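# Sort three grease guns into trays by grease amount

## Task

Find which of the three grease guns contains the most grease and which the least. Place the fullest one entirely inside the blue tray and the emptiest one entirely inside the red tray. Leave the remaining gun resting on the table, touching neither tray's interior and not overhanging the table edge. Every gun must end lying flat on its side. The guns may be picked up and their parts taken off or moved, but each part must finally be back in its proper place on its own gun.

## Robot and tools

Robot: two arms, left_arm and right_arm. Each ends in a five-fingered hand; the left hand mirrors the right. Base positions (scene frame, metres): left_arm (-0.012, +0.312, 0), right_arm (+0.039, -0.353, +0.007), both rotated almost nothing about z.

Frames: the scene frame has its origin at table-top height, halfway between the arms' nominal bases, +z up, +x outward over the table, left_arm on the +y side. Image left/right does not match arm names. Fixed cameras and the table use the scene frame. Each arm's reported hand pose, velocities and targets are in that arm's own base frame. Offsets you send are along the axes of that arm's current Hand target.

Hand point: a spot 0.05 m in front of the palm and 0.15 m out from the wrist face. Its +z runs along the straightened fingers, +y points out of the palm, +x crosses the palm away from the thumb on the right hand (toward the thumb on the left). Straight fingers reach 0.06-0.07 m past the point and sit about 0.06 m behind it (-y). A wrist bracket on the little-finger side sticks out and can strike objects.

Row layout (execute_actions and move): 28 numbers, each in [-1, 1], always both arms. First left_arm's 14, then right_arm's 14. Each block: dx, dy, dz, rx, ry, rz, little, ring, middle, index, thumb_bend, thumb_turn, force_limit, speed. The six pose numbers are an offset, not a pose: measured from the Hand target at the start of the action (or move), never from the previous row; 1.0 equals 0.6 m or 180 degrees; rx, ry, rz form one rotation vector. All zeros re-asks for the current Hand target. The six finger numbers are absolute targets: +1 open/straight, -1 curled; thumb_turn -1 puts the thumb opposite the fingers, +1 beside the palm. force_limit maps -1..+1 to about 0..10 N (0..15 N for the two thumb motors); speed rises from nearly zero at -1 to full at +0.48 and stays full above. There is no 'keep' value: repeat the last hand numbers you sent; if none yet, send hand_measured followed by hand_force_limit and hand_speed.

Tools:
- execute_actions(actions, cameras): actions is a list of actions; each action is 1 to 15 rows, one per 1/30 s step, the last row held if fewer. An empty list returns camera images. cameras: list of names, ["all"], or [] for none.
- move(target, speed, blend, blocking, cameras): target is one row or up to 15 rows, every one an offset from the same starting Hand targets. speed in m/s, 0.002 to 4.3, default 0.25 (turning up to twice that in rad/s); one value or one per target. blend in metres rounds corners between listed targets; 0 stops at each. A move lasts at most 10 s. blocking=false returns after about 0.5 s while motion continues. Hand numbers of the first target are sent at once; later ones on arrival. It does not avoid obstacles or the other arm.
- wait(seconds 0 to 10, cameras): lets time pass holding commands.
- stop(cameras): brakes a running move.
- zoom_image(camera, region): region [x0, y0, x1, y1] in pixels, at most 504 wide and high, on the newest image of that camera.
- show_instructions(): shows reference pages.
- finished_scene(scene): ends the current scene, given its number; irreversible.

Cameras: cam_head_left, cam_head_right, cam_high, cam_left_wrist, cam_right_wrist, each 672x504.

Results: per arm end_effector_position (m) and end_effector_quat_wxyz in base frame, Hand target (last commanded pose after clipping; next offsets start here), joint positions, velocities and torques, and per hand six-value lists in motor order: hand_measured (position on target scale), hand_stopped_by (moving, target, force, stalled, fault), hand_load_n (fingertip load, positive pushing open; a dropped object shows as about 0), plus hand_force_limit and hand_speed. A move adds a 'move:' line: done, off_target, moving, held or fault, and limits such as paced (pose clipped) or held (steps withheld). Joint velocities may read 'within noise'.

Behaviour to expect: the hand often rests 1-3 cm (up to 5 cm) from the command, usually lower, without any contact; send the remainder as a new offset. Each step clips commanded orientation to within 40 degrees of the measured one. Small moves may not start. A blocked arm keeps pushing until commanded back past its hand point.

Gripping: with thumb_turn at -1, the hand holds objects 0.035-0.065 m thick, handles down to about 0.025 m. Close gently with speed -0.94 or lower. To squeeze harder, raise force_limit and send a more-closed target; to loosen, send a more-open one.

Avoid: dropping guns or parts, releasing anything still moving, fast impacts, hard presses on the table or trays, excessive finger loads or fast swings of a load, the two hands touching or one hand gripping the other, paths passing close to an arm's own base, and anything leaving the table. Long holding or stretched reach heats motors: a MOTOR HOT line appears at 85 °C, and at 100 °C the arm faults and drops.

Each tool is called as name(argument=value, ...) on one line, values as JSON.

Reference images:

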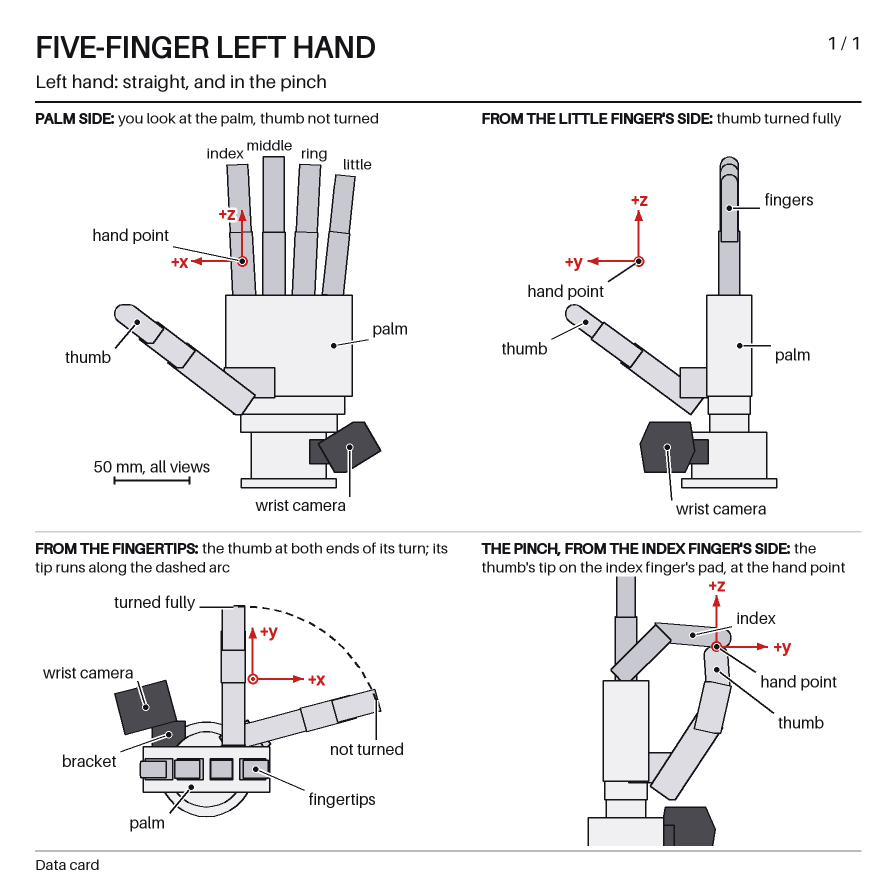

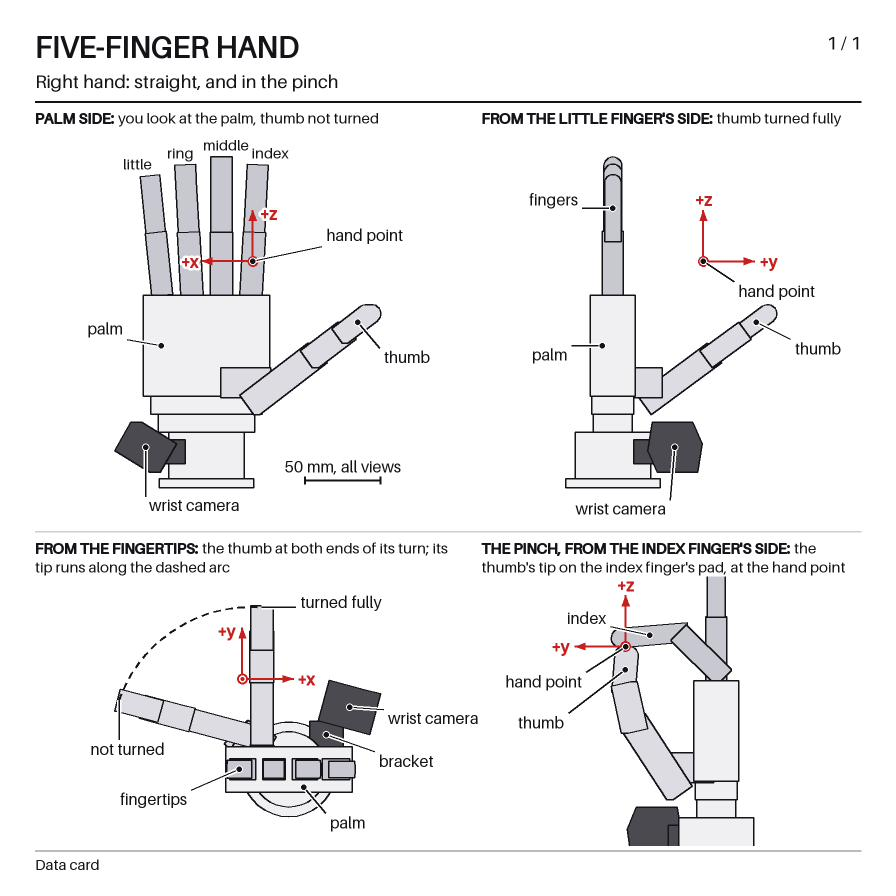

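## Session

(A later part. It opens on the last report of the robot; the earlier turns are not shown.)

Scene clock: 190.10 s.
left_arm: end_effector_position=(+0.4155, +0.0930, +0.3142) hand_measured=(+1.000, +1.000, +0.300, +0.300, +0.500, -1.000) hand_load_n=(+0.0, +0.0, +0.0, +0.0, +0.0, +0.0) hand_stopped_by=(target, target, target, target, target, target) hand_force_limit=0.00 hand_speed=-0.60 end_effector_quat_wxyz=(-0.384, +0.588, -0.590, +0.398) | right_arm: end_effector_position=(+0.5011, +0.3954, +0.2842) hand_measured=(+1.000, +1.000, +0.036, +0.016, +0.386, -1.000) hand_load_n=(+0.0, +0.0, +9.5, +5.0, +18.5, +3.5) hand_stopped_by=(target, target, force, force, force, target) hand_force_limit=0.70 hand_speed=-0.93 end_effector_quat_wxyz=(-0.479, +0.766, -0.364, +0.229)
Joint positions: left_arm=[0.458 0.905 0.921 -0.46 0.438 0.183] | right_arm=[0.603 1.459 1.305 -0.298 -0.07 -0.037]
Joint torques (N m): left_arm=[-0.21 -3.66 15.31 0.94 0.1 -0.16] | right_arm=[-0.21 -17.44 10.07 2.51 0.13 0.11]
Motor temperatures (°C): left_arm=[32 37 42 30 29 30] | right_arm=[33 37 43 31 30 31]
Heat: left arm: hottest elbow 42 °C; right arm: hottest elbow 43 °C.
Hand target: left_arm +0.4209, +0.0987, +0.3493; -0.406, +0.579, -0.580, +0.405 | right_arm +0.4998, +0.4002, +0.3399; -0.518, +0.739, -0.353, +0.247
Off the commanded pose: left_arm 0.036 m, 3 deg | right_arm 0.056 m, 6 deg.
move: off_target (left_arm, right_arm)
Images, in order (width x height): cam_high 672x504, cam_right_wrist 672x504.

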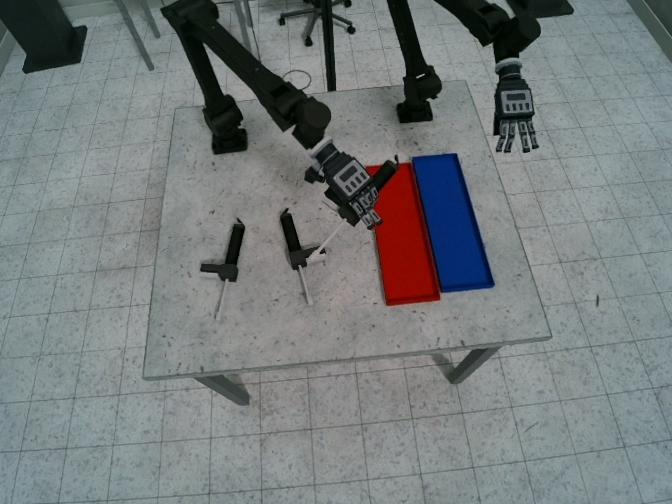

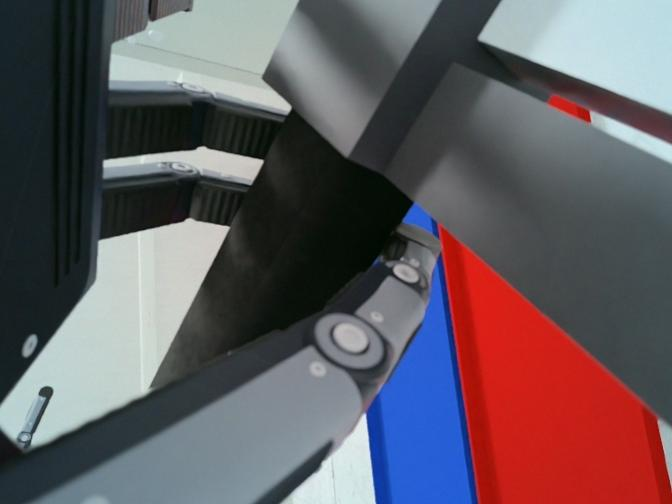

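move(target=[[0,0,0,0,0,0,1,1,0.3,0.3,0.5,-1,0,-0.6,0,0.09397,0.0342,0,0,0,1,1,-0.48,-0.48,-0.38,-1,0.7,-0.93]])

move(target=[[0,0,0,0,0,0,1,1,0.3,0.3,0.5,-1,0,-0.6,0,-0.09397,-0.0342,0,0,0,1,1,-0.48,-0.48,-0.38,-1,0.7,-0.93]])

move(target=[[0,0,0,0,0,0,1,1,0.3,0.3,0.5,-1,0,-0.6,0,0.09397,0.0342,0,0,0,1,1,-0.48,-0.48,-0.38,-1,0.7,-0.93]])

move(target=[[0,0,0,0,0,0,1,1,0.3,0.3,0.5,-1,0,-0.6,0,-0.09397,-0.0342,0,0,0,1,1,-0.48,-0.48,-0.38,-1,0.7,-0.93]])

Scene clock: 192.17 s.
left_arm: end_effector_position=(+0.4155, +0.0930, +0.3142) hand_measured=(+1.000, +1.000, +0.300, +0.300, +0.500, -1.000) hand_load_n=(+0.0, +0.0, +0.0, +0.0, +0.0, +0.0) hand_stopped_by=(target, target, target, target, target, target) hand_force_limit=0.00 hand_speed=-0.60 end_effector_quat_wxyz=(-0.384, +0.588, -0.590, +0.398) | right_arm: end_effector_position=(+0.4935, +0.3901, +0.2394) hand_measured=(+1.000, +1.000, +0.036, +0.016, +0.386, -1.000) hand_load_n=(-0.5, +0.0, +10.0, +5.0, +18.5, +3.5) hand_stopped_by=(target, target, force, force, force, target) hand_force_limit=0.70 hand_speed=-0.93 end_effector_quat_wxyz=(-0.479, +0.765, -0.364, +0.230)
Joint positions: left_arm=[0.458 0.905 0.921 -0.46 0.438 0.183] | right_arm=[0.603 1.46 1.185 -0.175 -0.07 -0.037]
Joint torques (N m): left_arm=[-0.09 -3.96 15.3 0.87 0.09 -0.19] | right_arm=[-0.15 -15.15 9.05 3.78 0.13 0.11]
Heat: left arm: hottest elbow 42 °C; right arm: hottest elbow 43 °C.
Hand target: left_arm +0.4209, +0.0987, +0.3493; -0.406, +0.579, -0.580, +0.405 | right_arm +0.4999, +0.4002, +0.2800; -0.518, +0.739, -0.352, +0.247
Off the commanded pose: left_arm 0.036 m, 3 deg | right_arm 0.042 m, 6 deg.
move: off_target (left_arm, right_arm)

Scene clock: 193.50 s.
left_arm: end_effector_position=(+0.4155, +0.0930, +0.3142) hand_measured=(+1.000, +1.000, +0.300, +0.300, +0.500, -1.000) hand_load_n=(+0.0, +0.0, +0.0, +0.0, +0.0, +0.0) hand_stopped_by=(target, target, target, target, target, target) hand_force_limit=0.00 hand_speed=-0.60 end_effector_quat_wxyz=(-0.384, +0.588, -0.590, +0.398) | right_arm: end_effector_position=(+0.4803, +0.3810, +0.2511) hand_measured=(+1.000, +1.000, +0.036, +0.016, +0.386, -1.000) hand_load_n=(+0.0, +0.0, +10.5, +5.5, +19.0, +3.5) hand_stopped_by=(target, target, force, force, force, target) hand_force_limit=0.70 hand_speed=-0.93 end_effector_quat_wxyz=(-0.459, +0.777, -0.371, +0.218)
Joint positions: left_arm=[0.458 0.905 0.921 -0.46 0.438 0.183] | right_arm=[0.603 1.429 1.215 -0.292 -0.07 -0.037]
Joint torques (N m): left_arm=[0.09 -3.66 15.31 0.99 0.08 -0.2] | right_arm=[-0.26 -15.85 14.99 2.21 0.1 0.11]
Heat: left arm: hottest elbow 42 °C; right arm: hottest elbow 43 °C.
Hand target: left_arm +0.4209, +0.0987, +0.3493; -0.406, +0.579, -0.580, +0.405 | right_arm +0.4998, +0.4002, +0.3399; -0.518, +0.739, -0.352, +0.247
Off the commanded pose: left_arm 0.036 m, 3 deg | right_arm 0.093 m, 9 deg.
move: off_target (left_arm, right_arm)

Scene clock: 194.77 s.
left_arm: end_effector_position=(+0.4155, +0.0930, +0.3142) hand_measured=(+1.000, +1.000, +0.300, +0.300, +0.500, -1.000) hand_load_n=(+0.0, +0.0, -0.5, +0.0, +0.0, +0.0) hand_stopped_by=(target, target, target, target, target, target) hand_force_limit=0.00 hand_speed=-0.60 end_effector_quat_wxyz=(-0.384, +0.588, -0.590, +0.398) | right_arm: end_effector_position=(+0.4934, +0.3899, +0.2372) hand_measured=(+1.000, +1.000, +0.036, +0.016, +0.386, -1.000) hand_load_n=(+0.0, +0.0, +10.0, +5.0, +19.0, +4.0) hand_stopped_by=(target, target, force, force, force, target) hand_force_limit=0.70 hand_speed=-0.93 end_effector_quat_wxyz=(-0.478, +0.766, -0.364, +0.229)
Joint positions: left_arm=[0.458 0.905 0.921 -0.46 0.438 0.183] | right_arm=[0.603 1.462 1.183 -0.175 -0.069 -0.037]
Joint torques (N m): left_arm=[-0.21 -3.72 15.34 0.99 0.09 -0.17] | right_arm=[-0.15 -15.38 9.16 3.75 0.12 0.11]
Heat: left arm: hottest elbow 42 °C; right arm: hottest elbow 43 °C.
Hand target: left_arm +0.4209, +0.0987, +0.3493; -0.406, +0.579, -0.580, +0.405 | right_arm +0.4998, +0.4002, +0.2801; -0.518, +0.739, -0.352, +0.247
Off the commanded pose: left_arm 0.036 m, 3 deg | right_arm 0.044 m, 6 deg.
move: off_target (left_arm, right_arm)

Scene clock: 196.10 s.
left_arm: end_effector_position=(+0.4155, +0.0930, +0.3142) hand_measured=(+1.000, +1.000, +0.300, +0.300, +0.500, -1.000) hand_load_n=(+0.0, +0.0, +0.0, +0.0, +0.0, +0.0) hand_stopped_by=(target, target, target, target, target, target) hand_force_limit=0.00 hand_speed=-0.60 end_effector_quat_wxyz=(-0.384, +0.588, -0.590, +0.398) | right_arm: end_effector_position=(+0.4804, +0.3810, +0.2511) hand_measured=(+1.000, +1.000, +0.036, +0.016, +0.386, -1.000) hand_load_n=(+0.0, +0.0, +10.5, +5.0, +18.5, +3.5) hand_stopped_by=(target, target, force, force, force, target) hand_force_limit=0.70 hand_speed=-0.93 end_effector_quat_wxyz=(-0.459, +0.777, -0.371, +0.218)
Joint positions: left_arm=[0.458 0.905 0.921 -0.46 0.438 0.183] | right_arm=[0.603 1.429 1.215 -0.292 -0.069 -0.037]
Joint torques (N m): left_arm=[0.09 -4.07 15.31 0.88 0.09 -0.18] | right_arm=[-0.21 -15.74 14.99 2.19 0.09 0.11]
Heat: left arm: hottest elbow 42 °C; right arm: hottest elbow 44 °C.
Hand target: left_arm +0.4209, +0.0987, +0.3493; -0.406, +0.579, -0.580, +0.405 | right_arm +0.4998, +0.4002, +0.3398; -0.518, +0.739, -0.352, +0.247
Off the commanded pose: left_arm 0.036 m, 3 deg | right_arm 0.093 m, 9 deg.
move: off_target (left_arm, right_arm)

move(target=[[0,0,0,0,0,0,1,1,0.3,0.3,0.5,-1,0,-0.6,0.0288,0.013,-0.0362,0,-0.3143,-0.1144,1,1,-0.48,-0.48,-0.38,-1,0.7,-0.93],[0,0,0,0,0,0,1,1,0.3,0.3,0.5,-1,0,-0.6,0.0288,0.3577,0.0885,0,-0.3143,-0.1144,1,1,-0.48,-0.48,-0.38,-1,0.7,-0.93]], speed=0.2, cameras=["cam_high","cam_right_wrist"])

Scene clock: 202.07 s.
left_arm: end_effector_position=(+0.4155, +0.0930, +0.3142) hand_measured=(+1.000, +1.000, +0.300, +0.300, +0.500, -1.000) hand_load_n=(+0.0, -0.5, +0.0, +0.0, +0.0, +0.0) hand_stopped_by=(target, target, target, target, target, target) hand_force_limit=0.00 hand_speed=-0.60 end_effector_quat_wxyz=(-0.384, +0.588, -0.590, +0.398) | right_arm: end_effector_position=(+0.4851, +0.3692, +0.0932) hand_measured=(+1.000, +1.000, +0.036, +0.016, +0.386, -1.000) hand_load_n=(+0.0, +0.0, +10.0, +5.0, +19.0, +3.5) hand_stopped_by=(target, target, force, force, force, target) hand_force_limit=0.70 hand_speed=-0.93 end_effector_quat_wxyz=(-0.557, +0.826, +0.054, -0.065)
Joint positions: left_arm=[0.458 0.905 0.921 -0.46 0.438 0.183] | right_arm=[0.382 1.926 1.447 -0.63 -1.142 -1.019]
Joint torques (N m): left_arm=[-0.38 -3.96 15.38 0.92 0.11 -0.19] | right_arm=[-1.14 -20.89 7.27 1.61 -1.55 0.14]
Heat: left arm: hottest elbow 42 °C; right arm: hottest elbow 45 °C.
Hand target: left_arm +0.4209, +0.0987, +0.3493; -0.406, +0.579, -0.580, +0.405 | right_arm +0.4923, +0.3720, +0.1200; -0.572, +0.817, +0.066, -0.046
Off the commanded pose: left_arm 0.036 m, 3 deg | right_arm 0.028 m, 3 deg.
move: off_target (left_arm, right_arm)
Images, in order (width x height): cam_high 672x504, cam_right_wrist 672x504.

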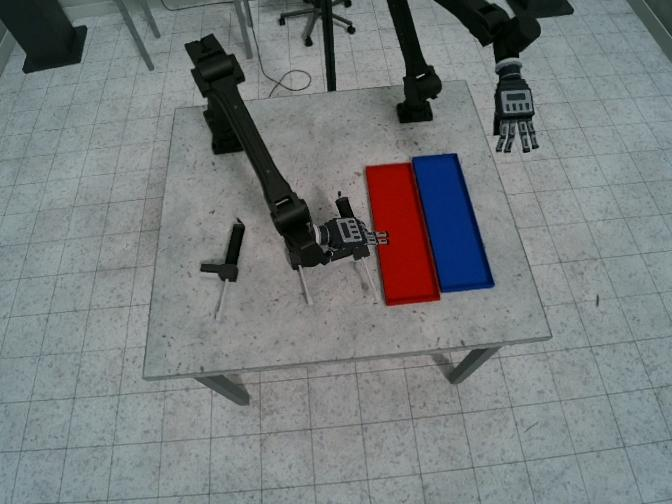

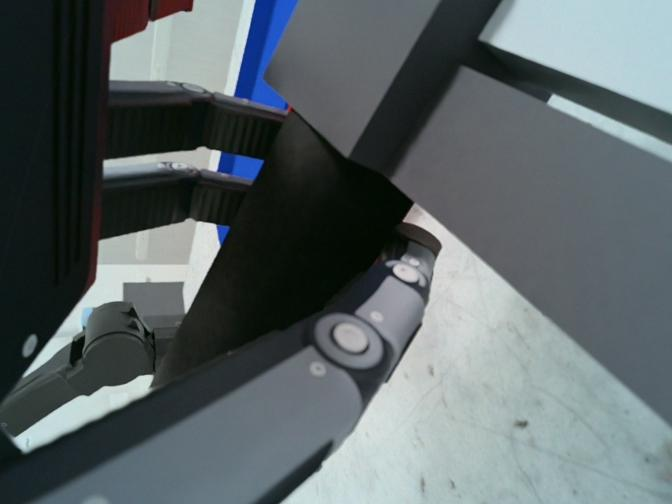

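move(target=[[0,0,0,0,0,0,1,1,0.3,0.3,0.5,-1,0,-0.6,0,0.0783,0.0285,0,0,0,1,1,-0.48,-0.48,-0.38,-1,0.7,-0.93],[0,0,0,0,0,0,1,1,0.3,0.3,0.5,-1,0,-0.6,0,0.108,0.0393,0,0,0,1,1,-0.48,-0.48,-0.38,-1,0.7,-0.93]], speed=[0.12,0.06], cameras=["cam_high","cam_right_wrist"])

Scene clock: 204.03 s.
left_arm: end_effector_position=(+0.4155, +0.0930, +0.3142) hand_measured=(+1.000, +1.000, +0.300, +0.300, +0.500, -1.000) hand_load_n=(+0.0, +0.0, +0.0, +0.0, +0.0, +0.0) hand_stopped_by=(target, target, target, target, target, target) hand_force_limit=0.00 hand_speed=-0.60 end_effector_quat_wxyz=(-0.384, +0.588, -0.590, +0.398) | right_arm: end_effector_position=(+0.4866, +0.3698, +0.0363) hand_measured=(+1.000, +1.000, +0.036, +0.016, +0.386, -1.000) hand_load_n=(+0.0, +0.0, +5.5, +5.0, +15.5, +1.0) hand_stopped_by=(target, target, force, force, force, target) hand_force_limit=0.70 hand_speed=-0.93 end_effector_quat_wxyz=(-0.560, +0.824, +0.061, -0.055)
Joint positions: left_arm=[0.458 0.905 0.921 -0.46 0.438 0.183] | right_arm=[0.382 1.997 1.386 -0.473 -1.143 -1.019]
Joint torques (N m): left_arm=[-0.21 -3.78 15.34 1.01 0.07 -0.21] | right_arm=[-1.14 -19.72 6.43 1.55 -1.52 0.14]
Heat: left arm: hottest elbow 42 °C; right arm: hottest elbow 44 °C.
Hand target: left_arm +0.4209, +0.0987, +0.3493; -0.406, +0.579, -0.580, +0.405 | right_arm +0.4925, +0.3720, +0.0512; -0.572, +0.817, +0.066, -0.046
Off the commanded pose: left_arm 0.036 m, 3 deg | right_arm 0.016 m, 2 deg.
move: off_target (left_arm, right_arm)
Images, in order (width x height): cam_high 672x504, cam_right_wrist 672x504.

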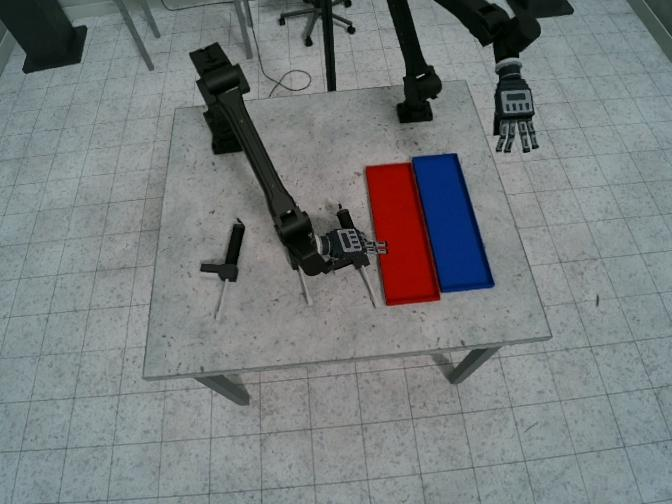

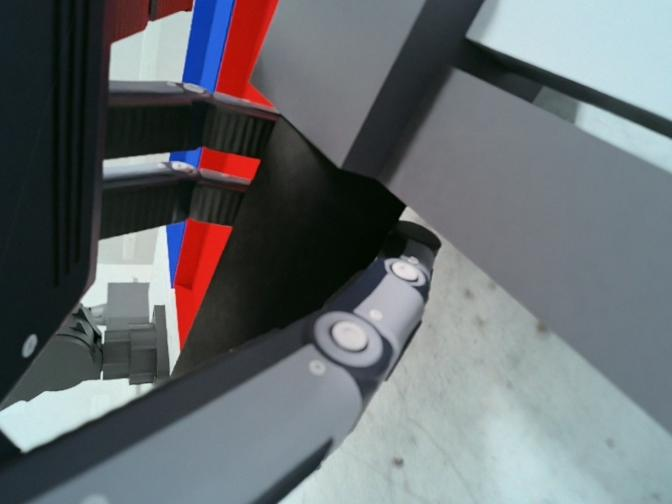

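move(target=[0,0,0,0,0,0,1,1,0.3,0.3,0.5,-1,0,-0.6,0,0.0313,0.0114,0,0,0,1,1,-0.48,-0.48,-0.38,-1,0.7,-0.93], speed=0.06)

move(target=[0,0,0,0,0,0,1,1,0.3,0.3,0.5,-1,0,-0.6,0,0.0235,0.0086,0,0,0,1,1,-0.48,-0.48,-0.38,-1,0.7,-0.93], speed=0.06, cameras=["cam_high","cam_right_wrist"])

Scene clock: 205.10 s.
left_arm: end_effector_position=(+0.4155, +0.0930, +0.3142) hand_measured=(+1.000, +1.000, +0.300, +0.300, +0.500, -1.000) hand_load_n=(+0.0, +0.0, +0.0, +0.0, +0.0, +0.0) hand_stopped_by=(target, target, target, target, target, target) hand_force_limit=0.00 hand_speed=-0.60 end_effector_quat_wxyz=(-0.384, +0.588, -0.590, +0.398) | right_arm: end_effector_position=(+0.4880, +0.3708, +0.0234) hand_measured=(+1.000, +1.000, +0.034, +0.016, +0.386, -1.000) hand_load_n=(+0.0, +0.0, +3.0, +6.0, +10.0, +0.0) hand_stopped_by=(target, target, force, force, force, target) hand_force_limit=0.70 hand_speed=-0.93 end_effector_quat_wxyz=(-0.562, +0.823, +0.064, -0.052)
Joint positions: left_arm=[0.458 0.905 0.921 -0.46 0.438 0.183] | right_arm=[0.382 2.018 1.377 -0.432 -1.146 -1.018]
Joint torques (N m): left_arm=[-0.09 -3.96 15.36 0.99 0.08 -0.2] | right_arm=[-1.14 -19.02 6.12 1.7 -1.38 0.13]
Heat: left arm: hottest elbow 42 °C; right arm: hottest elbow 44 °C.
Hand target: left_arm +0.4209, +0.0987, +0.3493; -0.406, +0.579, -0.580, +0.405 | right_arm +0.4925, +0.3720, +0.0313; -0.572, +0.816, +0.066, -0.046
Off the commanded pose: left_arm 0.036 m, 3 deg | right_arm 0.009 m, 1 deg.
move: off_target (left_arm)

Scene clock: 206.00 s.
left_arm: end_effector_position=(+0.4155, +0.0930, +0.3142) hand_measured=(+1.000, +1.000, +0.300, +0.300, +0.500, -1.000) hand_load_n=(+0.0, +0.0, +0.0, +0.0, +0.0, +0.0) hand_stopped_by=(target, target, target, target, target, target) hand_force_limit=0.00 hand_speed=-0.60 end_effector_quat_wxyz=(-0.384, +0.588, -0.590, +0.398) | right_arm: end_effector_position=(+0.4903, +0.3725, +0.0169) hand_measured=(+1.000, +1.000, +0.034, +0.016, +0.384, -1.000) hand_load_n=(+0.0, +0.0, +0.5, +4.0, +4.5, -0.5) hand_stopped_by=(target, target, force, force, force, target) hand_force_limit=0.70 hand_speed=-0.93 end_effector_quat_wxyz=(-0.567, +0.820, +0.069, -0.047)
Joint positions: left_arm=[0.458 0.905 0.921 -0.46 0.438 0.183] | right_arm=[0.382 2.03 1.373 -0.397 -1.152 -1.017]
Joint torques (N m): left_arm=[-0.21 -4.01 15.23 0.88 0.09 -0.17] | right_arm=[-1.08 -18.2 5.78 1.63 -1.11 0.12]
Heat: left arm: hottest elbow 43 °C; right arm: hottest elbow 44 °C.
Hand target: left_arm +0.4209, +0.0987, +0.3493; -0.406, +0.579, -0.580, +0.405 | right_arm +0.4924, +0.3720, +0.0161; -0.572, +0.817, +0.066, -0.046
Off the commanded pose: left_arm 0.036 m, 3 deg | right_arm 0.002 m, 1 deg.
move: off_target (left_arm)
Images, in order (width x height): cam_high 672x504, cam_right_wrist 672x504.

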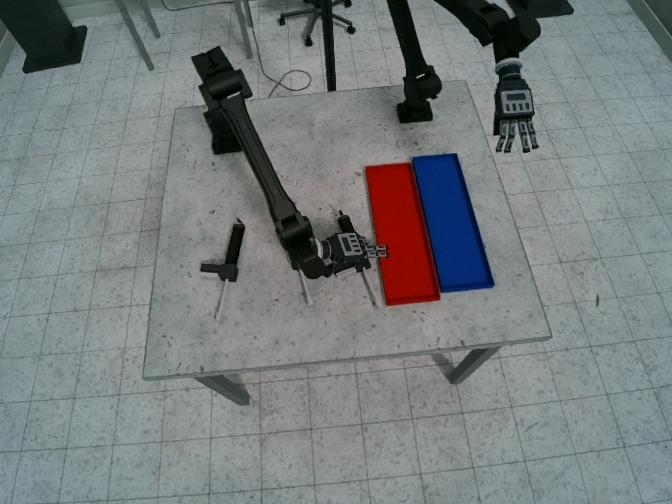

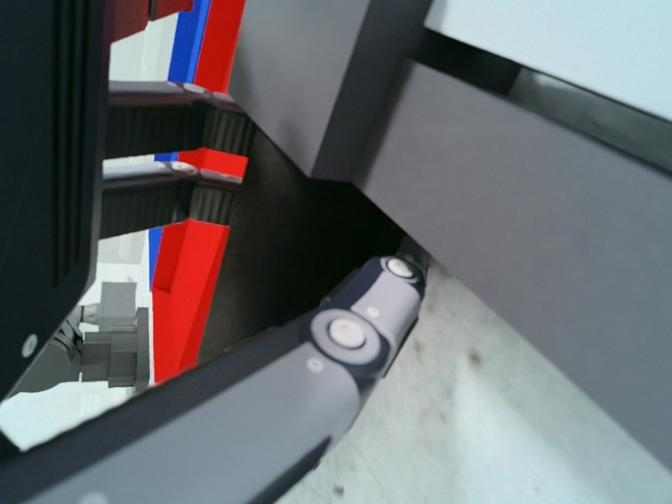

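Down. Open, then raise.

move(target=[0,0,0,0,0,0,1,1,0.3,0.3,0.5,-1,0,-0.6,0,0,0,0,0,0,1,1,0.3,0.3,0.5,-1,0,-0.4])

move(target=[0,0,0,0,0,0,1,1,0.3,0.3,0.5,-1,0,-0.6,0,-0.23,-0.083,0,0,0,1,1,0.3,0.3,0.5,-1,0,-0.4], speed=0.12, cameras=["cam_high","cam_right_wrist"])

Scene clock: 206.63 s.
left_arm: end_effector_position=(+0.4155, +0.0930, +0.3142) hand_measured=(+1.000, +1.000, +0.300, +0.300, +0.500, -1.000) hand_load_n=(+0.0, +0.0, +0.0, +0.0, +0.0, +0.0) hand_stopped_by=(target, target, target, target, target, target) hand_force_limit=0.00 hand_speed=-0.60 end_effector_quat_wxyz=(-0.384, +0.588, -0.590, +0.398) | right_arm: end_effector_position=(+0.4904, +0.3743, +0.0197) hand_measured=(+1.000, +1.000, +0.300, +0.300, +0.500, -1.000) hand_load_n=(+0.0, +0.0, +0.0, +0.0, -0.5, +0.0) hand_stopped_by=(target, target, target, target, target, target) hand_force_limit=0.00 hand_speed=-0.40 end_effector_quat_wxyz=(-0.572, +0.816, +0.072, -0.047)
Joint positions: left_arm=[0.458 0.905 0.921 -0.46 0.438 0.183] | right_arm=[0.382 2.03 1.373 -0.386 -1.166 -1.011]
Joint torques (N m): left_arm=[-0.21 -3.55 15.34 0.98 0.07 -0.18] | right_arm=[-1.08 -18.26 5.72 1.24 -0.56 0.1]
Heat: left arm: hottest elbow 43 °C; right arm: hottest elbow 44 °C.
Hand target: left_arm +0.4209, +0.0987, +0.3493; -0.406, +0.579, -0.580, +0.405 | right_arm +0.4924, +0.3720, +0.0163; -0.572, +0.816, +0.066, -0.046
Off the commanded pose: left_arm 0.036 m, 3 deg | right_arm 0.005 m, 1 deg.
move: off_target (left_arm)

Scene clock: 208.63 s.
left_arm: end_effector_position=(+0.4155, +0.0930, +0.3142) hand_measured=(+1.000, +1.000, +0.300, +0.300, +0.500, -1.000) hand_load_n=(+0.0, +0.0, +0.0, +0.0, +0.0, +0.0) hand_stopped_by=(target, target, target, target, target, target) hand_force_limit=0.00 hand_speed=-0.60 end_effector_quat_wxyz=(-0.384, +0.588, -0.590, +0.398) | right_arm: end_effector_position=(+0.4773, +0.3692, +0.1470) hand_measured=(+1.000, +1.000, +0.300, +0.300, +0.500, -1.000) hand_load_n=(+0.0, +0.0, +0.0, +0.0, +0.0, +0.0) hand_stopped_by=(target, target, target, target, target, target) hand_force_limit=0.00 hand_speed=-0.40 end_effector_quat_wxyz=(-0.569, +0.818, +0.060, -0.060)
Joint positions: left_arm=[0.458 0.905 0.921 -0.46 0.438 0.183] | right_arm=[0.382 1.844 1.462 -0.684 -1.165 -0.998]
Joint torques (N m): left_arm=[-0.09 -3.78 15.38 1.05 0.1 -0.18] | right_arm=[-1.08 -17.03 10.24 0.32 -0.59 0]
Heat: left arm: hottest elbow 43 °C; right arm: hottest elbow 44 °C.
Hand target: left_arm +0.4209, +0.0987, +0.3493; -0.406, +0.579, -0.580, +0.405 | right_arm +0.4924, +0.3725, +0.1629; -0.572, +0.817, +0.066, -0.046
Off the commanded pose: left_arm 0.036 m, 3 deg | right_arm 0.022 m, 2 deg.
move: off_target (left_arm, right_arm)
Images, in order (width x height): cam_high 672x504, cam_right_wrist 672x504.

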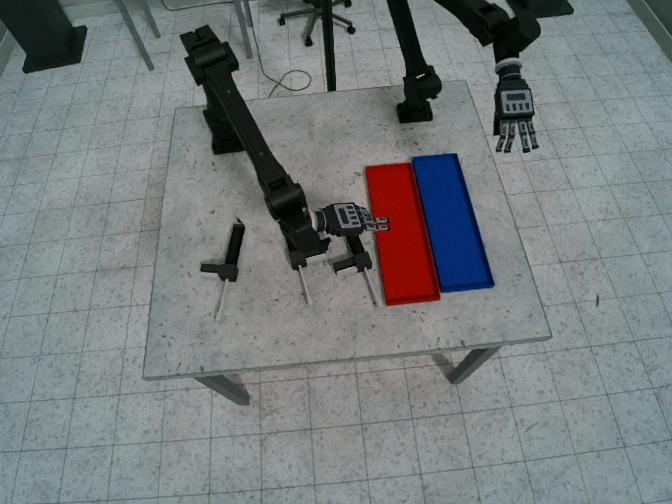

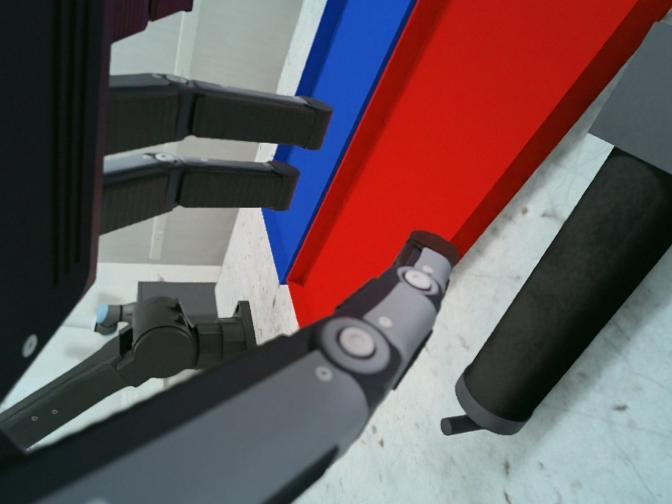

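zoom_image(camera="cam_right_wrist", region=[400, 320, 600, 470])

zoom_image(camera="cam_high", region=[190, 200, 400, 330])

Scaled by 2.520.

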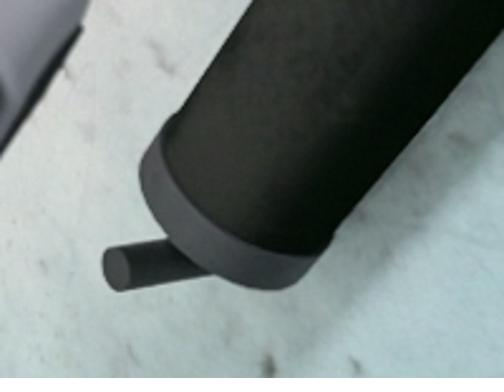

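Scaled by 2.400.

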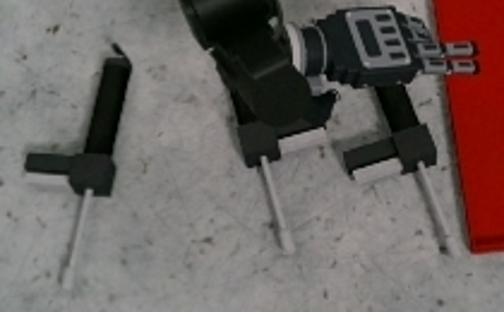

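zoom_image(camera="cam_high", region=[190, 210, 270, 330])

Scaled by 4.200.

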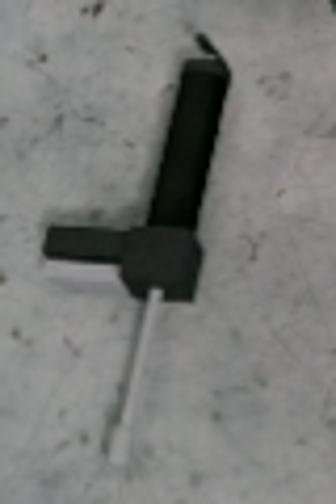

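move(target=[[0,0,0,0,0,0,1,1,0.3,0.3,0.5,-1,0,-0.6,0,-0.188,-0.0684,0,0,0,1,1,0.3,0.3,0.5,-1,0,-0.4],[0,0,0,0,0,0,1,1,0.3,0.3,0.5,-1,0,-0.6,-0.1407,0.0152,-0.6257,0,0.1369,0.0498,1,1,0.3,0.3,0.5,-1,0,-0.4]], blend=[0.03,0], cameras=["cam_high","cam_right_wrist"])

Scene clock: 213.20 s.
left_arm: end_effector_position=(+0.4155, +0.0930, +0.3142) hand_measured=(+1.000, +1.000, +0.300, +0.300, +0.500, -1.000) hand_load_n=(+0.0, +0.0, +0.0, +0.0, +0.0, +0.5) hand_stopped_by=(target, target, target, target, target, target) hand_force_limit=0.00 hand_speed=-0.60 end_effector_quat_wxyz=(-0.384, +0.588, -0.590, +0.398) | right_arm: end_effector_position=(+0.4539, +0.0099, +0.2733) hand_measured=(+1.000, +1.000, +0.300, +0.300, +0.500, -1.000) hand_load_n=(+0.0, +0.0, +0.0, +0.0, +0.0, +0.0) hand_stopped_by=(target, target, target, target, target, target) hand_force_limit=0.00 hand_speed=-0.40 end_effector_quat_wxyz=(-0.569, +0.808, -0.134, +0.075)
Joint positions: left_arm=[0.458 0.905 0.921 -0.46 0.438 0.183] | right_arm=[-0.339 1.582 1.477 -1.587 -1.22 -1.666]
Joint torques (N m): left_arm=[-0.09 -3.37 15.35 0.88 0.09 -0.19] | right_arm=[-0.38 -11.34 10.09 -0.54 -0.84 -0.16]
Heat: left arm: hottest elbow 43 °C; right arm: hottest elbow 44 °C.
Hand target: left_arm +0.4209, +0.0987, +0.3493; -0.406, +0.579, -0.580, +0.405 | right_arm +0.4661, +0.0077, +0.2827; -0.567, +0.810, -0.121, +0.085
Off the commanded pose: left_arm 0.036 m, 3 deg | right_arm 0.016 m, 2 deg.
move: off_target (left_arm, right_arm)
Images, in order (width x height): cam_high 672x504, cam_right_wrist 672x504.

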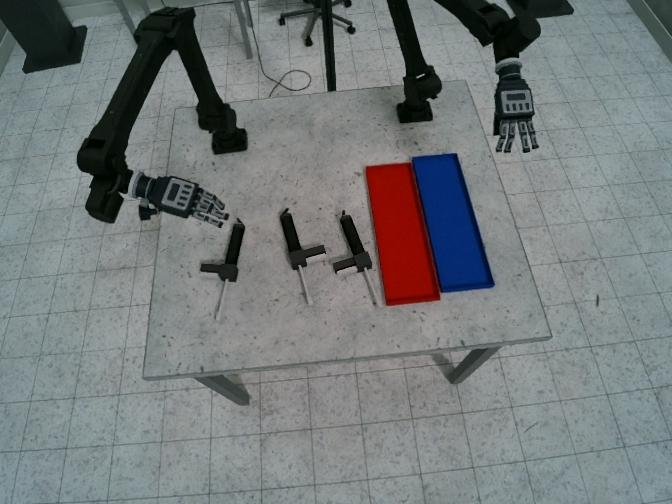

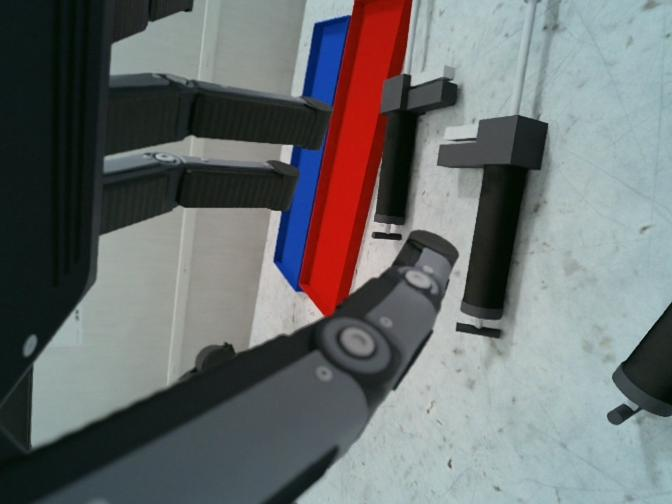

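move(target=[0,0,0,0,0,0,1,1,0.3,0.3,0.5,-1,0,-0.6,0,0.2506,0.0912,0,0,0,1,1,0.3,0.3,0.5,-1,0,-0.4], speed=0.2, cameras=["cam_high","cam_right_wrist"])

Scene clock: 214.93 s.
left_arm: end_effector_position=(+0.4155, +0.0930, +0.3142) hand_measured=(+1.000, +1.000, +0.300, +0.300, +0.500, -1.000) hand_load_n=(+0.0, +0.0, +0.0, +0.0, +0.0, +0.0) hand_stopped_by=(target, target, target, target, target, target) hand_force_limit=0.00 hand_speed=-0.60 end_effector_quat_wxyz=(-0.384, +0.588, -0.590, +0.398) | right_arm: end_effector_position=(+0.4683, +0.0046, +0.1308) hand_measured=(+1.000, +1.000, +0.300, +0.300, +0.500, -1.000) hand_load_n=(+0.5, +0.0, +0.0, +0.0, +0.0, +0.0) hand_stopped_by=(target, target, target, target, target, target) hand_force_limit=0.00 hand_speed=-0.40 end_effector_quat_wxyz=(-0.566, +0.811, -0.115, +0.094)
Joint positions: left_arm=[0.458 0.905 0.921 -0.46 0.438 0.183] | right_arm=[-0.339 1.704 1.246 -1.207 -1.22 -1.694]
Joint torques (N m): left_arm=[-0.15 -3.78 15.27 0.94 0.07 -0.19] | right_arm=[-0.32 -12.75 5.39 0.35 -0.83 0.1]
Heat: left arm: hottest elbow 43 °C; right arm: hottest elbow 44 °C.
Hand target: left_arm +0.4209, +0.0987, +0.3493; -0.406, +0.579, -0.580, +0.405 | right_arm +0.4661, +0.0076, +0.1228; -0.567, +0.810, -0.121, +0.085
Off the commanded pose: left_arm 0.036 m, 3 deg | right_arm 0.009 m, 1 deg.
move: off_target (left_arm)
Images, in order (width x height): cam_high 672x504, cam_right_wrist 672x504.

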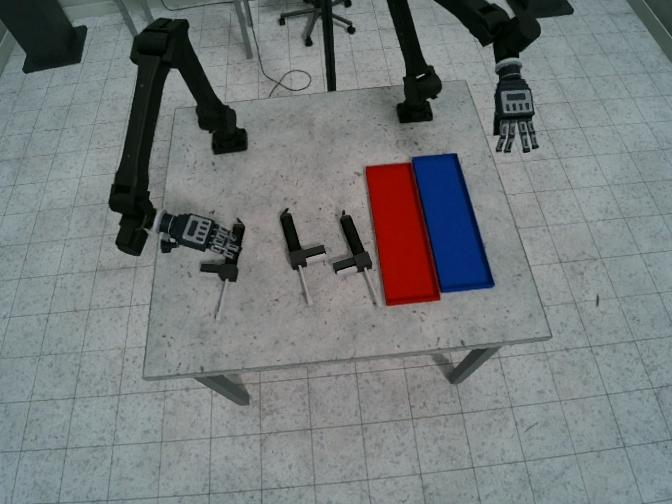

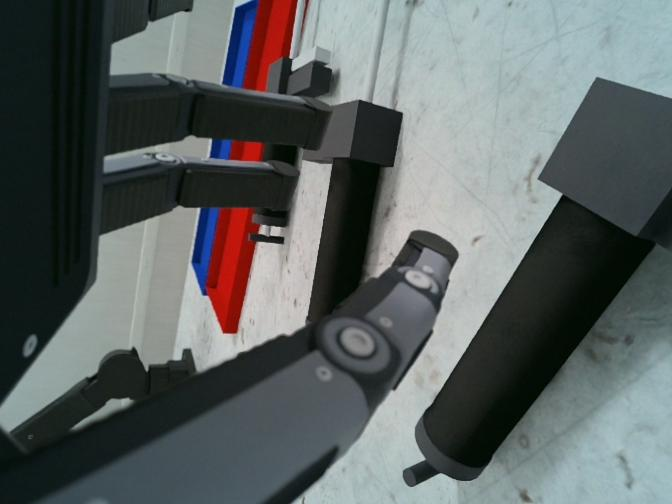

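move(target=[0,0,0,0,0,0,1,1,0.3,0.3,0.5,-1,0,-0.6,0,0.094,0.0342,0,0,0,1,1,0.3,0.3,0.5,-1,0,-0.4], speed=0.12, cameras=["cam_high","cam_right_wrist"])

Scene clock: 216.20 s.
left_arm: end_effector_position=(+0.4155, +0.0930, +0.3142) hand_measured=(+1.000, +1.000, +0.300, +0.300, +0.500, -1.000) hand_load_n=(+0.0, +0.0, +0.0, +0.0, +0.0, +0.0) hand_stopped_by=(target, target, target, target, target, target) hand_force_limit=0.00 hand_speed=-0.60 end_effector_quat_wxyz=(-0.384, +0.588, -0.590, +0.398) | right_arm: end_effector_position=(+0.4689, +0.0044, +0.0713) hand_measured=(+1.000, +1.000, +0.300, +0.300, +0.500, -1.000) hand_load_n=(+0.0, +0.0, +0.0, +0.0, +0.0, +0.0) hand_stopped_by=(target, target, target, target, target, target) hand_force_limit=0.00 hand_speed=-0.40 end_effector_quat_wxyz=(-0.566, +0.811, -0.115, +0.094)
Joint positions: left_arm=[0.458 0.905 0.921 -0.46 0.438 0.183] | right_arm=[-0.339 1.784 1.179 -1.058 -1.22 -1.694]
Joint torques (N m): left_arm=[-0.32 -4.13 15.39 0.94 0.09 -0.17] | right_arm=[-0.38 -13.33 4.93 0.35 -0.83 0.1]
Heat: left arm: hottest elbow 43 °C; right arm: hottest elbow 44 °C.
Hand target: left_arm +0.4209, +0.0987, +0.3493; -0.406, +0.579, -0.580, +0.405 | right_arm +0.4661, +0.0076, +0.0628; -0.567, +0.810, -0.121, +0.085
Off the commanded pose: left_arm 0.036 m, 3 deg | right_arm 0.010 m, 1 deg.
move: off_target (left_arm)
Images, in order (width x height): cam_high 672x504, cam_right_wrist 672x504.

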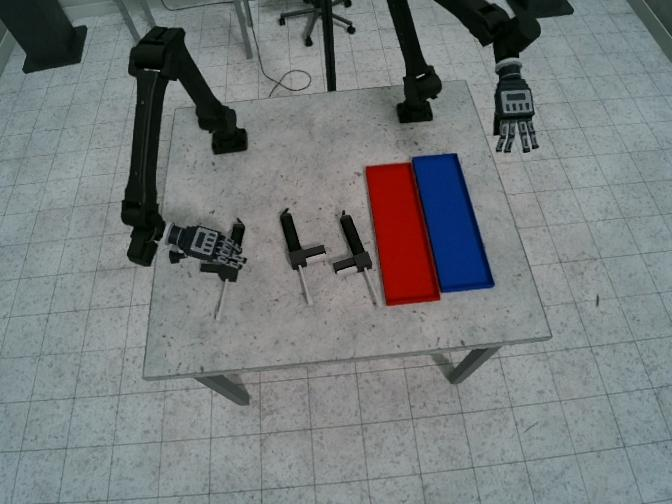

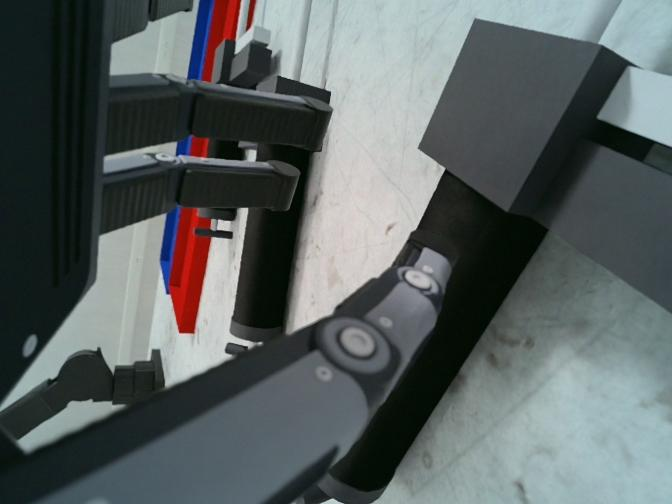

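move(target=[0,0,0,0,0,0,1,1,0.3,0.3,0.5,-1,0,-0.6,0,0.047,0.0171,0,0,0,1,1,0.3,0.3,0.5,-1,0,-0.4], speed=0.08, cameras=["cam_right_wrist"])

Scene clock: 217.40 s.
left_arm: end_effector_position=(+0.4155, +0.0930, +0.3142) hand_measured=(+1.000, +1.000, +0.300, +0.300, +0.500, -1.000) hand_load_n=(+0.0, +0.0, +0.0, +0.0, +0.0, +0.0) hand_stopped_by=(target, target, target, target, target, target) hand_force_limit=0.00 hand_speed=-0.60 end_effector_quat_wxyz=(-0.384, +0.588, -0.590, +0.398) | right_arm: end_effector_position=(+0.4700, +0.0040, +0.0423) hand_measured=(+1.000, +1.000, +0.300, +0.300, +0.500, -1.000) hand_load_n=(+0.0, +0.0, +0.0, +0.0, +0.0, +0.0) hand_stopped_by=(target, target, target, target, target, target) hand_force_limit=0.00 hand_speed=-0.40 end_effector_quat_wxyz=(-0.566, +0.811, -0.114, +0.095)
Joint positions: left_arm=[0.458 0.905 0.921 -0.46 0.438 0.183] | right_arm=[-0.339 1.832 1.155 -0.984 -1.22 -1.694]
Joint torques (N m): left_arm=[0.15 -3.66 15.34 1.01 0.11 -0.21] | right_arm=[-0.38 -13.22 4.62 0.34 -0.83 0.1]
Heat: left arm: hottest elbow 43 °C; right arm: hottest elbow 44 °C.
Hand target: left_arm +0.4209, +0.0987, +0.3493; -0.406, +0.579, -0.580, +0.405 | right_arm +0.4662, +0.0076, +0.0327; -0.567, +0.810, -0.121, +0.085
Off the commanded pose: left_arm 0.036 m, 3 deg | right_arm 0.011 m, 1 deg.
move: off_target (left_arm, right_arm)
Images, in order (width x height): cam_right_wrist 672x504.

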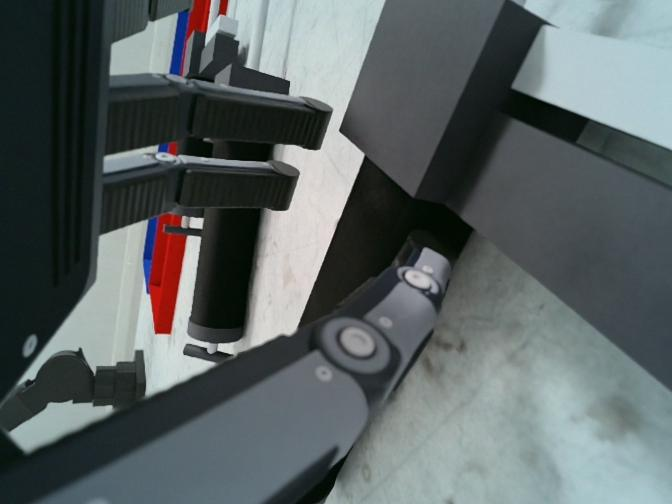

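move(target=[0,0,0,0,0,0,1,1,0.3,0.3,0.5,-1,0,-0.6,0,0.0345,0.0125,0,0,0,1,1,0.3,0.3,0.5,-1,0,-0.4], speed=0.06, cameras=["cam_right_wrist"])

Scene clock: 218.53 s.
left_arm: end_effector_position=(+0.4155, +0.0930, +0.3142) hand_measured=(+1.000, +1.000, +0.300, +0.300, +0.500, -1.000) hand_load_n=(+0.0, +0.0, +0.0, +0.0, +0.0, +0.0) hand_stopped_by=(target, target, target, target, target, target) hand_force_limit=0.00 hand_speed=-0.60 end_effector_quat_wxyz=(-0.384, +0.588, -0.590, +0.398) | right_arm: end_effector_position=(+0.4706, +0.0037, +0.0209) hand_measured=(+1.000, +1.000, +0.300, +0.300, +0.500, -1.000) hand_load_n=(+0.0, +0.0, +0.0, +0.0, +0.0, +0.0) hand_stopped_by=(target, target, target, target, target, target) hand_force_limit=0.00 hand_speed=-0.40 end_effector_quat_wxyz=(-0.565, +0.811, -0.114, +0.096)
Joint positions: left_arm=[0.458 0.905 0.921 -0.46 0.438 0.183] | right_arm=[-0.339 1.87 1.142 -0.932 -1.22 -1.694]
Joint torques (N m): left_arm=[0.09 -4.01 15.34 0.88 0.08 -0.2] | right_arm=[-0.38 -13.39 4.36 0.35 -0.83 0.09]
Heat: left arm: hottest elbow 43 °C; right arm: hottest elbow 43 °C.
Hand target: left_arm +0.4209, +0.0987, +0.3493; -0.406, +0.579, -0.580, +0.405 | right_arm +0.4661, +0.0076, +0.0107; -0.567, +0.810, -0.121, +0.085
Off the commanded pose: left_arm 0.036 m, 3 deg | right_arm 0.012 m, 2 deg.
move: off_target (left_arm, right_arm)
Images, in order (width x height): cam_right_wrist 672x504.

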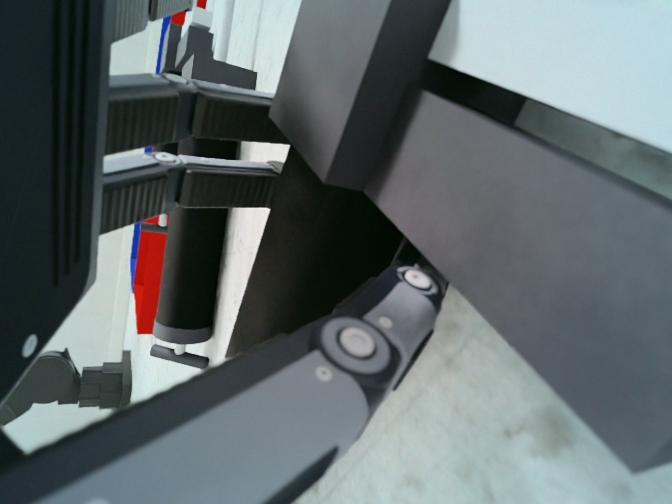

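move(target=[0,0,0,0,0,0,1,1,0.3,0.3,0.5,-1,0,-0.6,0,0.004,0.0015,0,0,0,1,1,-0.4,-0.4,-0.3,-1,0.2,-0.9], speed=0.06)

move(target=[0,0,0,0,0,0,1,1,0.3,0.3,0.5,-1,0,-0.6,0,0,0,0,0,0,1,1,-0.44,-0.44,-0.34,-1,0.7,-0.93], speed=0.06, cameras=["cam_right_wrist"])

Scene clock: 219.73 s.
left_arm: end_effector_position=(+0.4155, +0.0930, +0.3142) hand_measured=(+1.000, +1.000, +0.300, +0.300, +0.500, -1.000) hand_load_n=(+0.0, +0.0, +0.0, +0.0, +0.0, +0.0) hand_stopped_by=(target, target, target, target, target, target) hand_force_limit=0.00 hand_speed=-0.60 end_effector_quat_wxyz=(-0.384, +0.588, -0.590, +0.398) | right_arm: end_effector_position=(+0.4717, +0.0047, +0.0212) hand_measured=(+1.000, +1.000, +0.162, +0.070, +0.430, -1.000) hand_load_n=(+0.0, +0.0, +4.5, +6.5, +10.0, +2.0) hand_stopped_by=(target, target, force, force, force, target) hand_force_limit=0.20 hand_speed=-0.90 end_effector_quat_wxyz=(-0.566, +0.811, -0.111, +0.097)
Joint positions: left_arm=[0.458 0.905 0.921 -0.46 0.438 0.183] | right_arm=[-0.337 1.87 1.142 -0.927 -1.223 -1.694]
Joint torques (N m): left_arm=[0.09 -3.84 15.38 0.96 0.08 -0.18] | right_arm=[-0.56 -12.86 4.25 0.42 -0.7 0.09]
Heat: left arm: hottest elbow 43 °C; right arm: hottest elbow 43 °C.
Hand target: left_arm +0.4209, +0.0987, +0.3493; -0.406, +0.579, -0.580, +0.405 | right_arm +0.4661, +0.0075, +0.0081; -0.567, +0.810, -0.121, +0.085
Off the commanded pose: left_arm 0.036 m, 3 deg | right_arm 0.014 m, 2 deg.
move: off_target (left_arm, right_arm)

Scene clock: 220.23 s.
left_arm: end_effector_position=(+0.4155, +0.0930, +0.3142) hand_measured=(+1.000, +1.000, +0.300, +0.300, +0.500, -1.000) hand_load_n=(+0.0, +0.0, +0.0, -0.5, +0.0, +0.0) hand_stopped_by=(target, target, target, target, target, target) hand_force_limit=0.00 hand_speed=-0.60 end_effector_quat_wxyz=(-0.384, +0.588, -0.590, +0.398) | right_arm: end_effector_position=(+0.4718, +0.0052, +0.0217) hand_measured=(+1.000, +1.000, +0.134, +0.058, +0.434, -1.000) hand_load_n=(+0.0, +0.0, +9.0, +6.0, +16.5, +3.5) hand_stopped_by=(target, target, force, force, force, target) hand_force_limit=0.70 hand_speed=-0.93 end_effector_quat_wxyz=(-0.568, +0.810, -0.112, +0.097)
Joint positions: left_arm=[0.458 0.905 0.921 -0.46 0.438 0.183] | right_arm=[-0.337 1.87 1.142 -0.927 -1.226 -1.693]
Joint torques (N m): left_arm=[-0.03 -4.13 15.41 0.95 0.07 -0.18] | right_arm=[-0.62 -12.98 4.25 0.42 -0.58 0.08]
Heat: left arm: hottest elbow 43 °C; right arm: hottest elbow 43 °C.
Hand target: left_arm +0.4209, +0.0987, +0.3493; -0.406, +0.579, -0.580, +0.405 | right_arm +0.4662, +0.0074, +0.0081; -0.567, +0.810, -0.121, +0.085
Off the commanded pose: left_arm 0.036 m, 3 deg | right_arm 0.015 m, 2 deg.
move: off_target (left_arm, right_arm)
Images, in order (width x height): cam_right_wrist 672x504.

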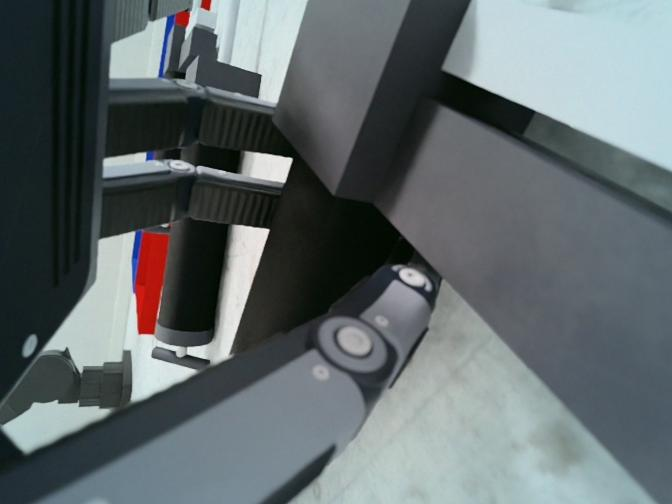

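move(target=[0,0,0,0,0,0,1,1,0.3,0.3,0.5,-1,0,-0.6,0,-0.157,-0.057,0,0,0,1,1,-0.44,-0.44,-0.34,-1,0.7,-0.93], speed=0.12, cameras=["cam_right_wrist","cam_high"])

Scene clock: 222.37 s.
left_arm: end_effector_position=(+0.4155, +0.0930, +0.3142) hand_measured=(+1.000, +1.000, +0.300, +0.300, +0.500, -1.000) hand_load_n=(+0.0, +0.0, +0.0, +0.0, +0.0, +0.0) hand_stopped_by=(target, target, target, target, target, target) hand_force_limit=0.00 hand_speed=-0.60 end_effector_quat_wxyz=(-0.384, +0.588, -0.590, +0.398) | right_arm: end_effector_position=(+0.4412, +0.0123, +0.0750) hand_measured=(+1.000, +1.000, +0.134, +0.058, +0.434, -1.000) hand_load_n=(+0.0, +0.0, +8.5, +1.5, +12.5, +3.0) hand_stopped_by=(target, target, force, force, force, target) hand_force_limit=0.70 hand_speed=-0.93 end_effector_quat_wxyz=(-0.564, +0.812, -0.139, +0.055)
Joint positions: left_arm=[0.458 0.905 0.921 -0.46 0.438 0.183] | right_arm=[-0.337 1.757 1.147 -1.141 -1.199 -1.691]
Joint torques (N m): left_arm=[0.32 -3.84 15.39 0.99 0.09 -0.18] | right_arm=[-0.62 -16.26 9.84 -0.87 -1.67 0.08]
Heat: left arm: hottest elbow 43 °C; right arm: hottest elbow 43 °C.
Hand target: left_arm +0.4209, +0.0987, +0.3493; -0.406, +0.579, -0.580, +0.405 | right_arm +0.4661, +0.0075, +0.1082; -0.567, +0.810, -0.121, +0.085
Off the commanded pose: left_arm 0.036 m, 3 deg | right_arm 0.042 m, 4 deg.
move: off_target (left_arm, right_arm)
Images, in order (width x height): cam_high 672x504, cam_right_wrist 672x504.

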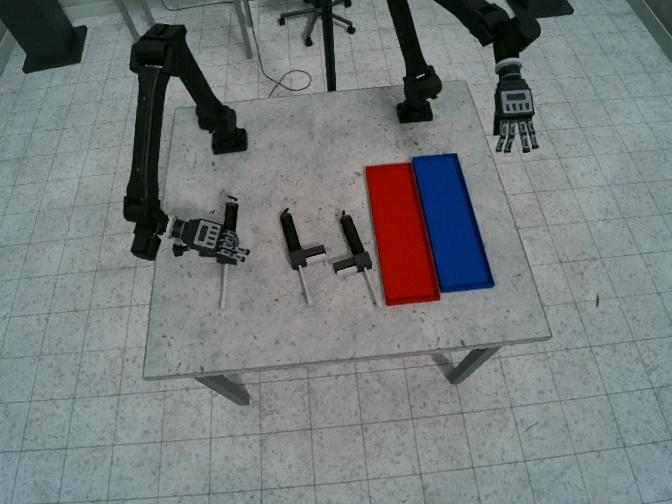

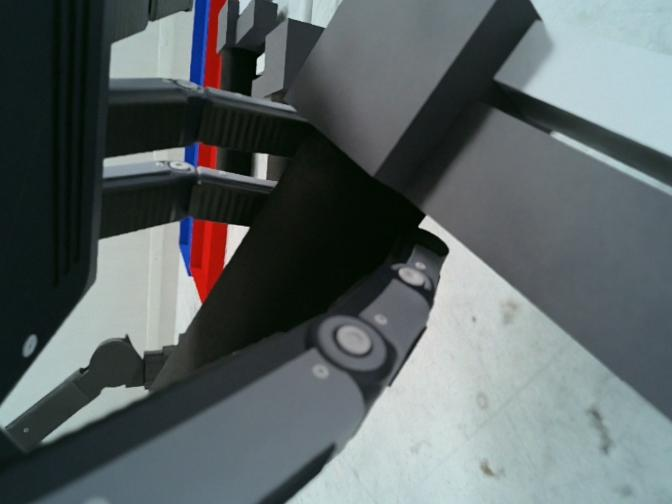

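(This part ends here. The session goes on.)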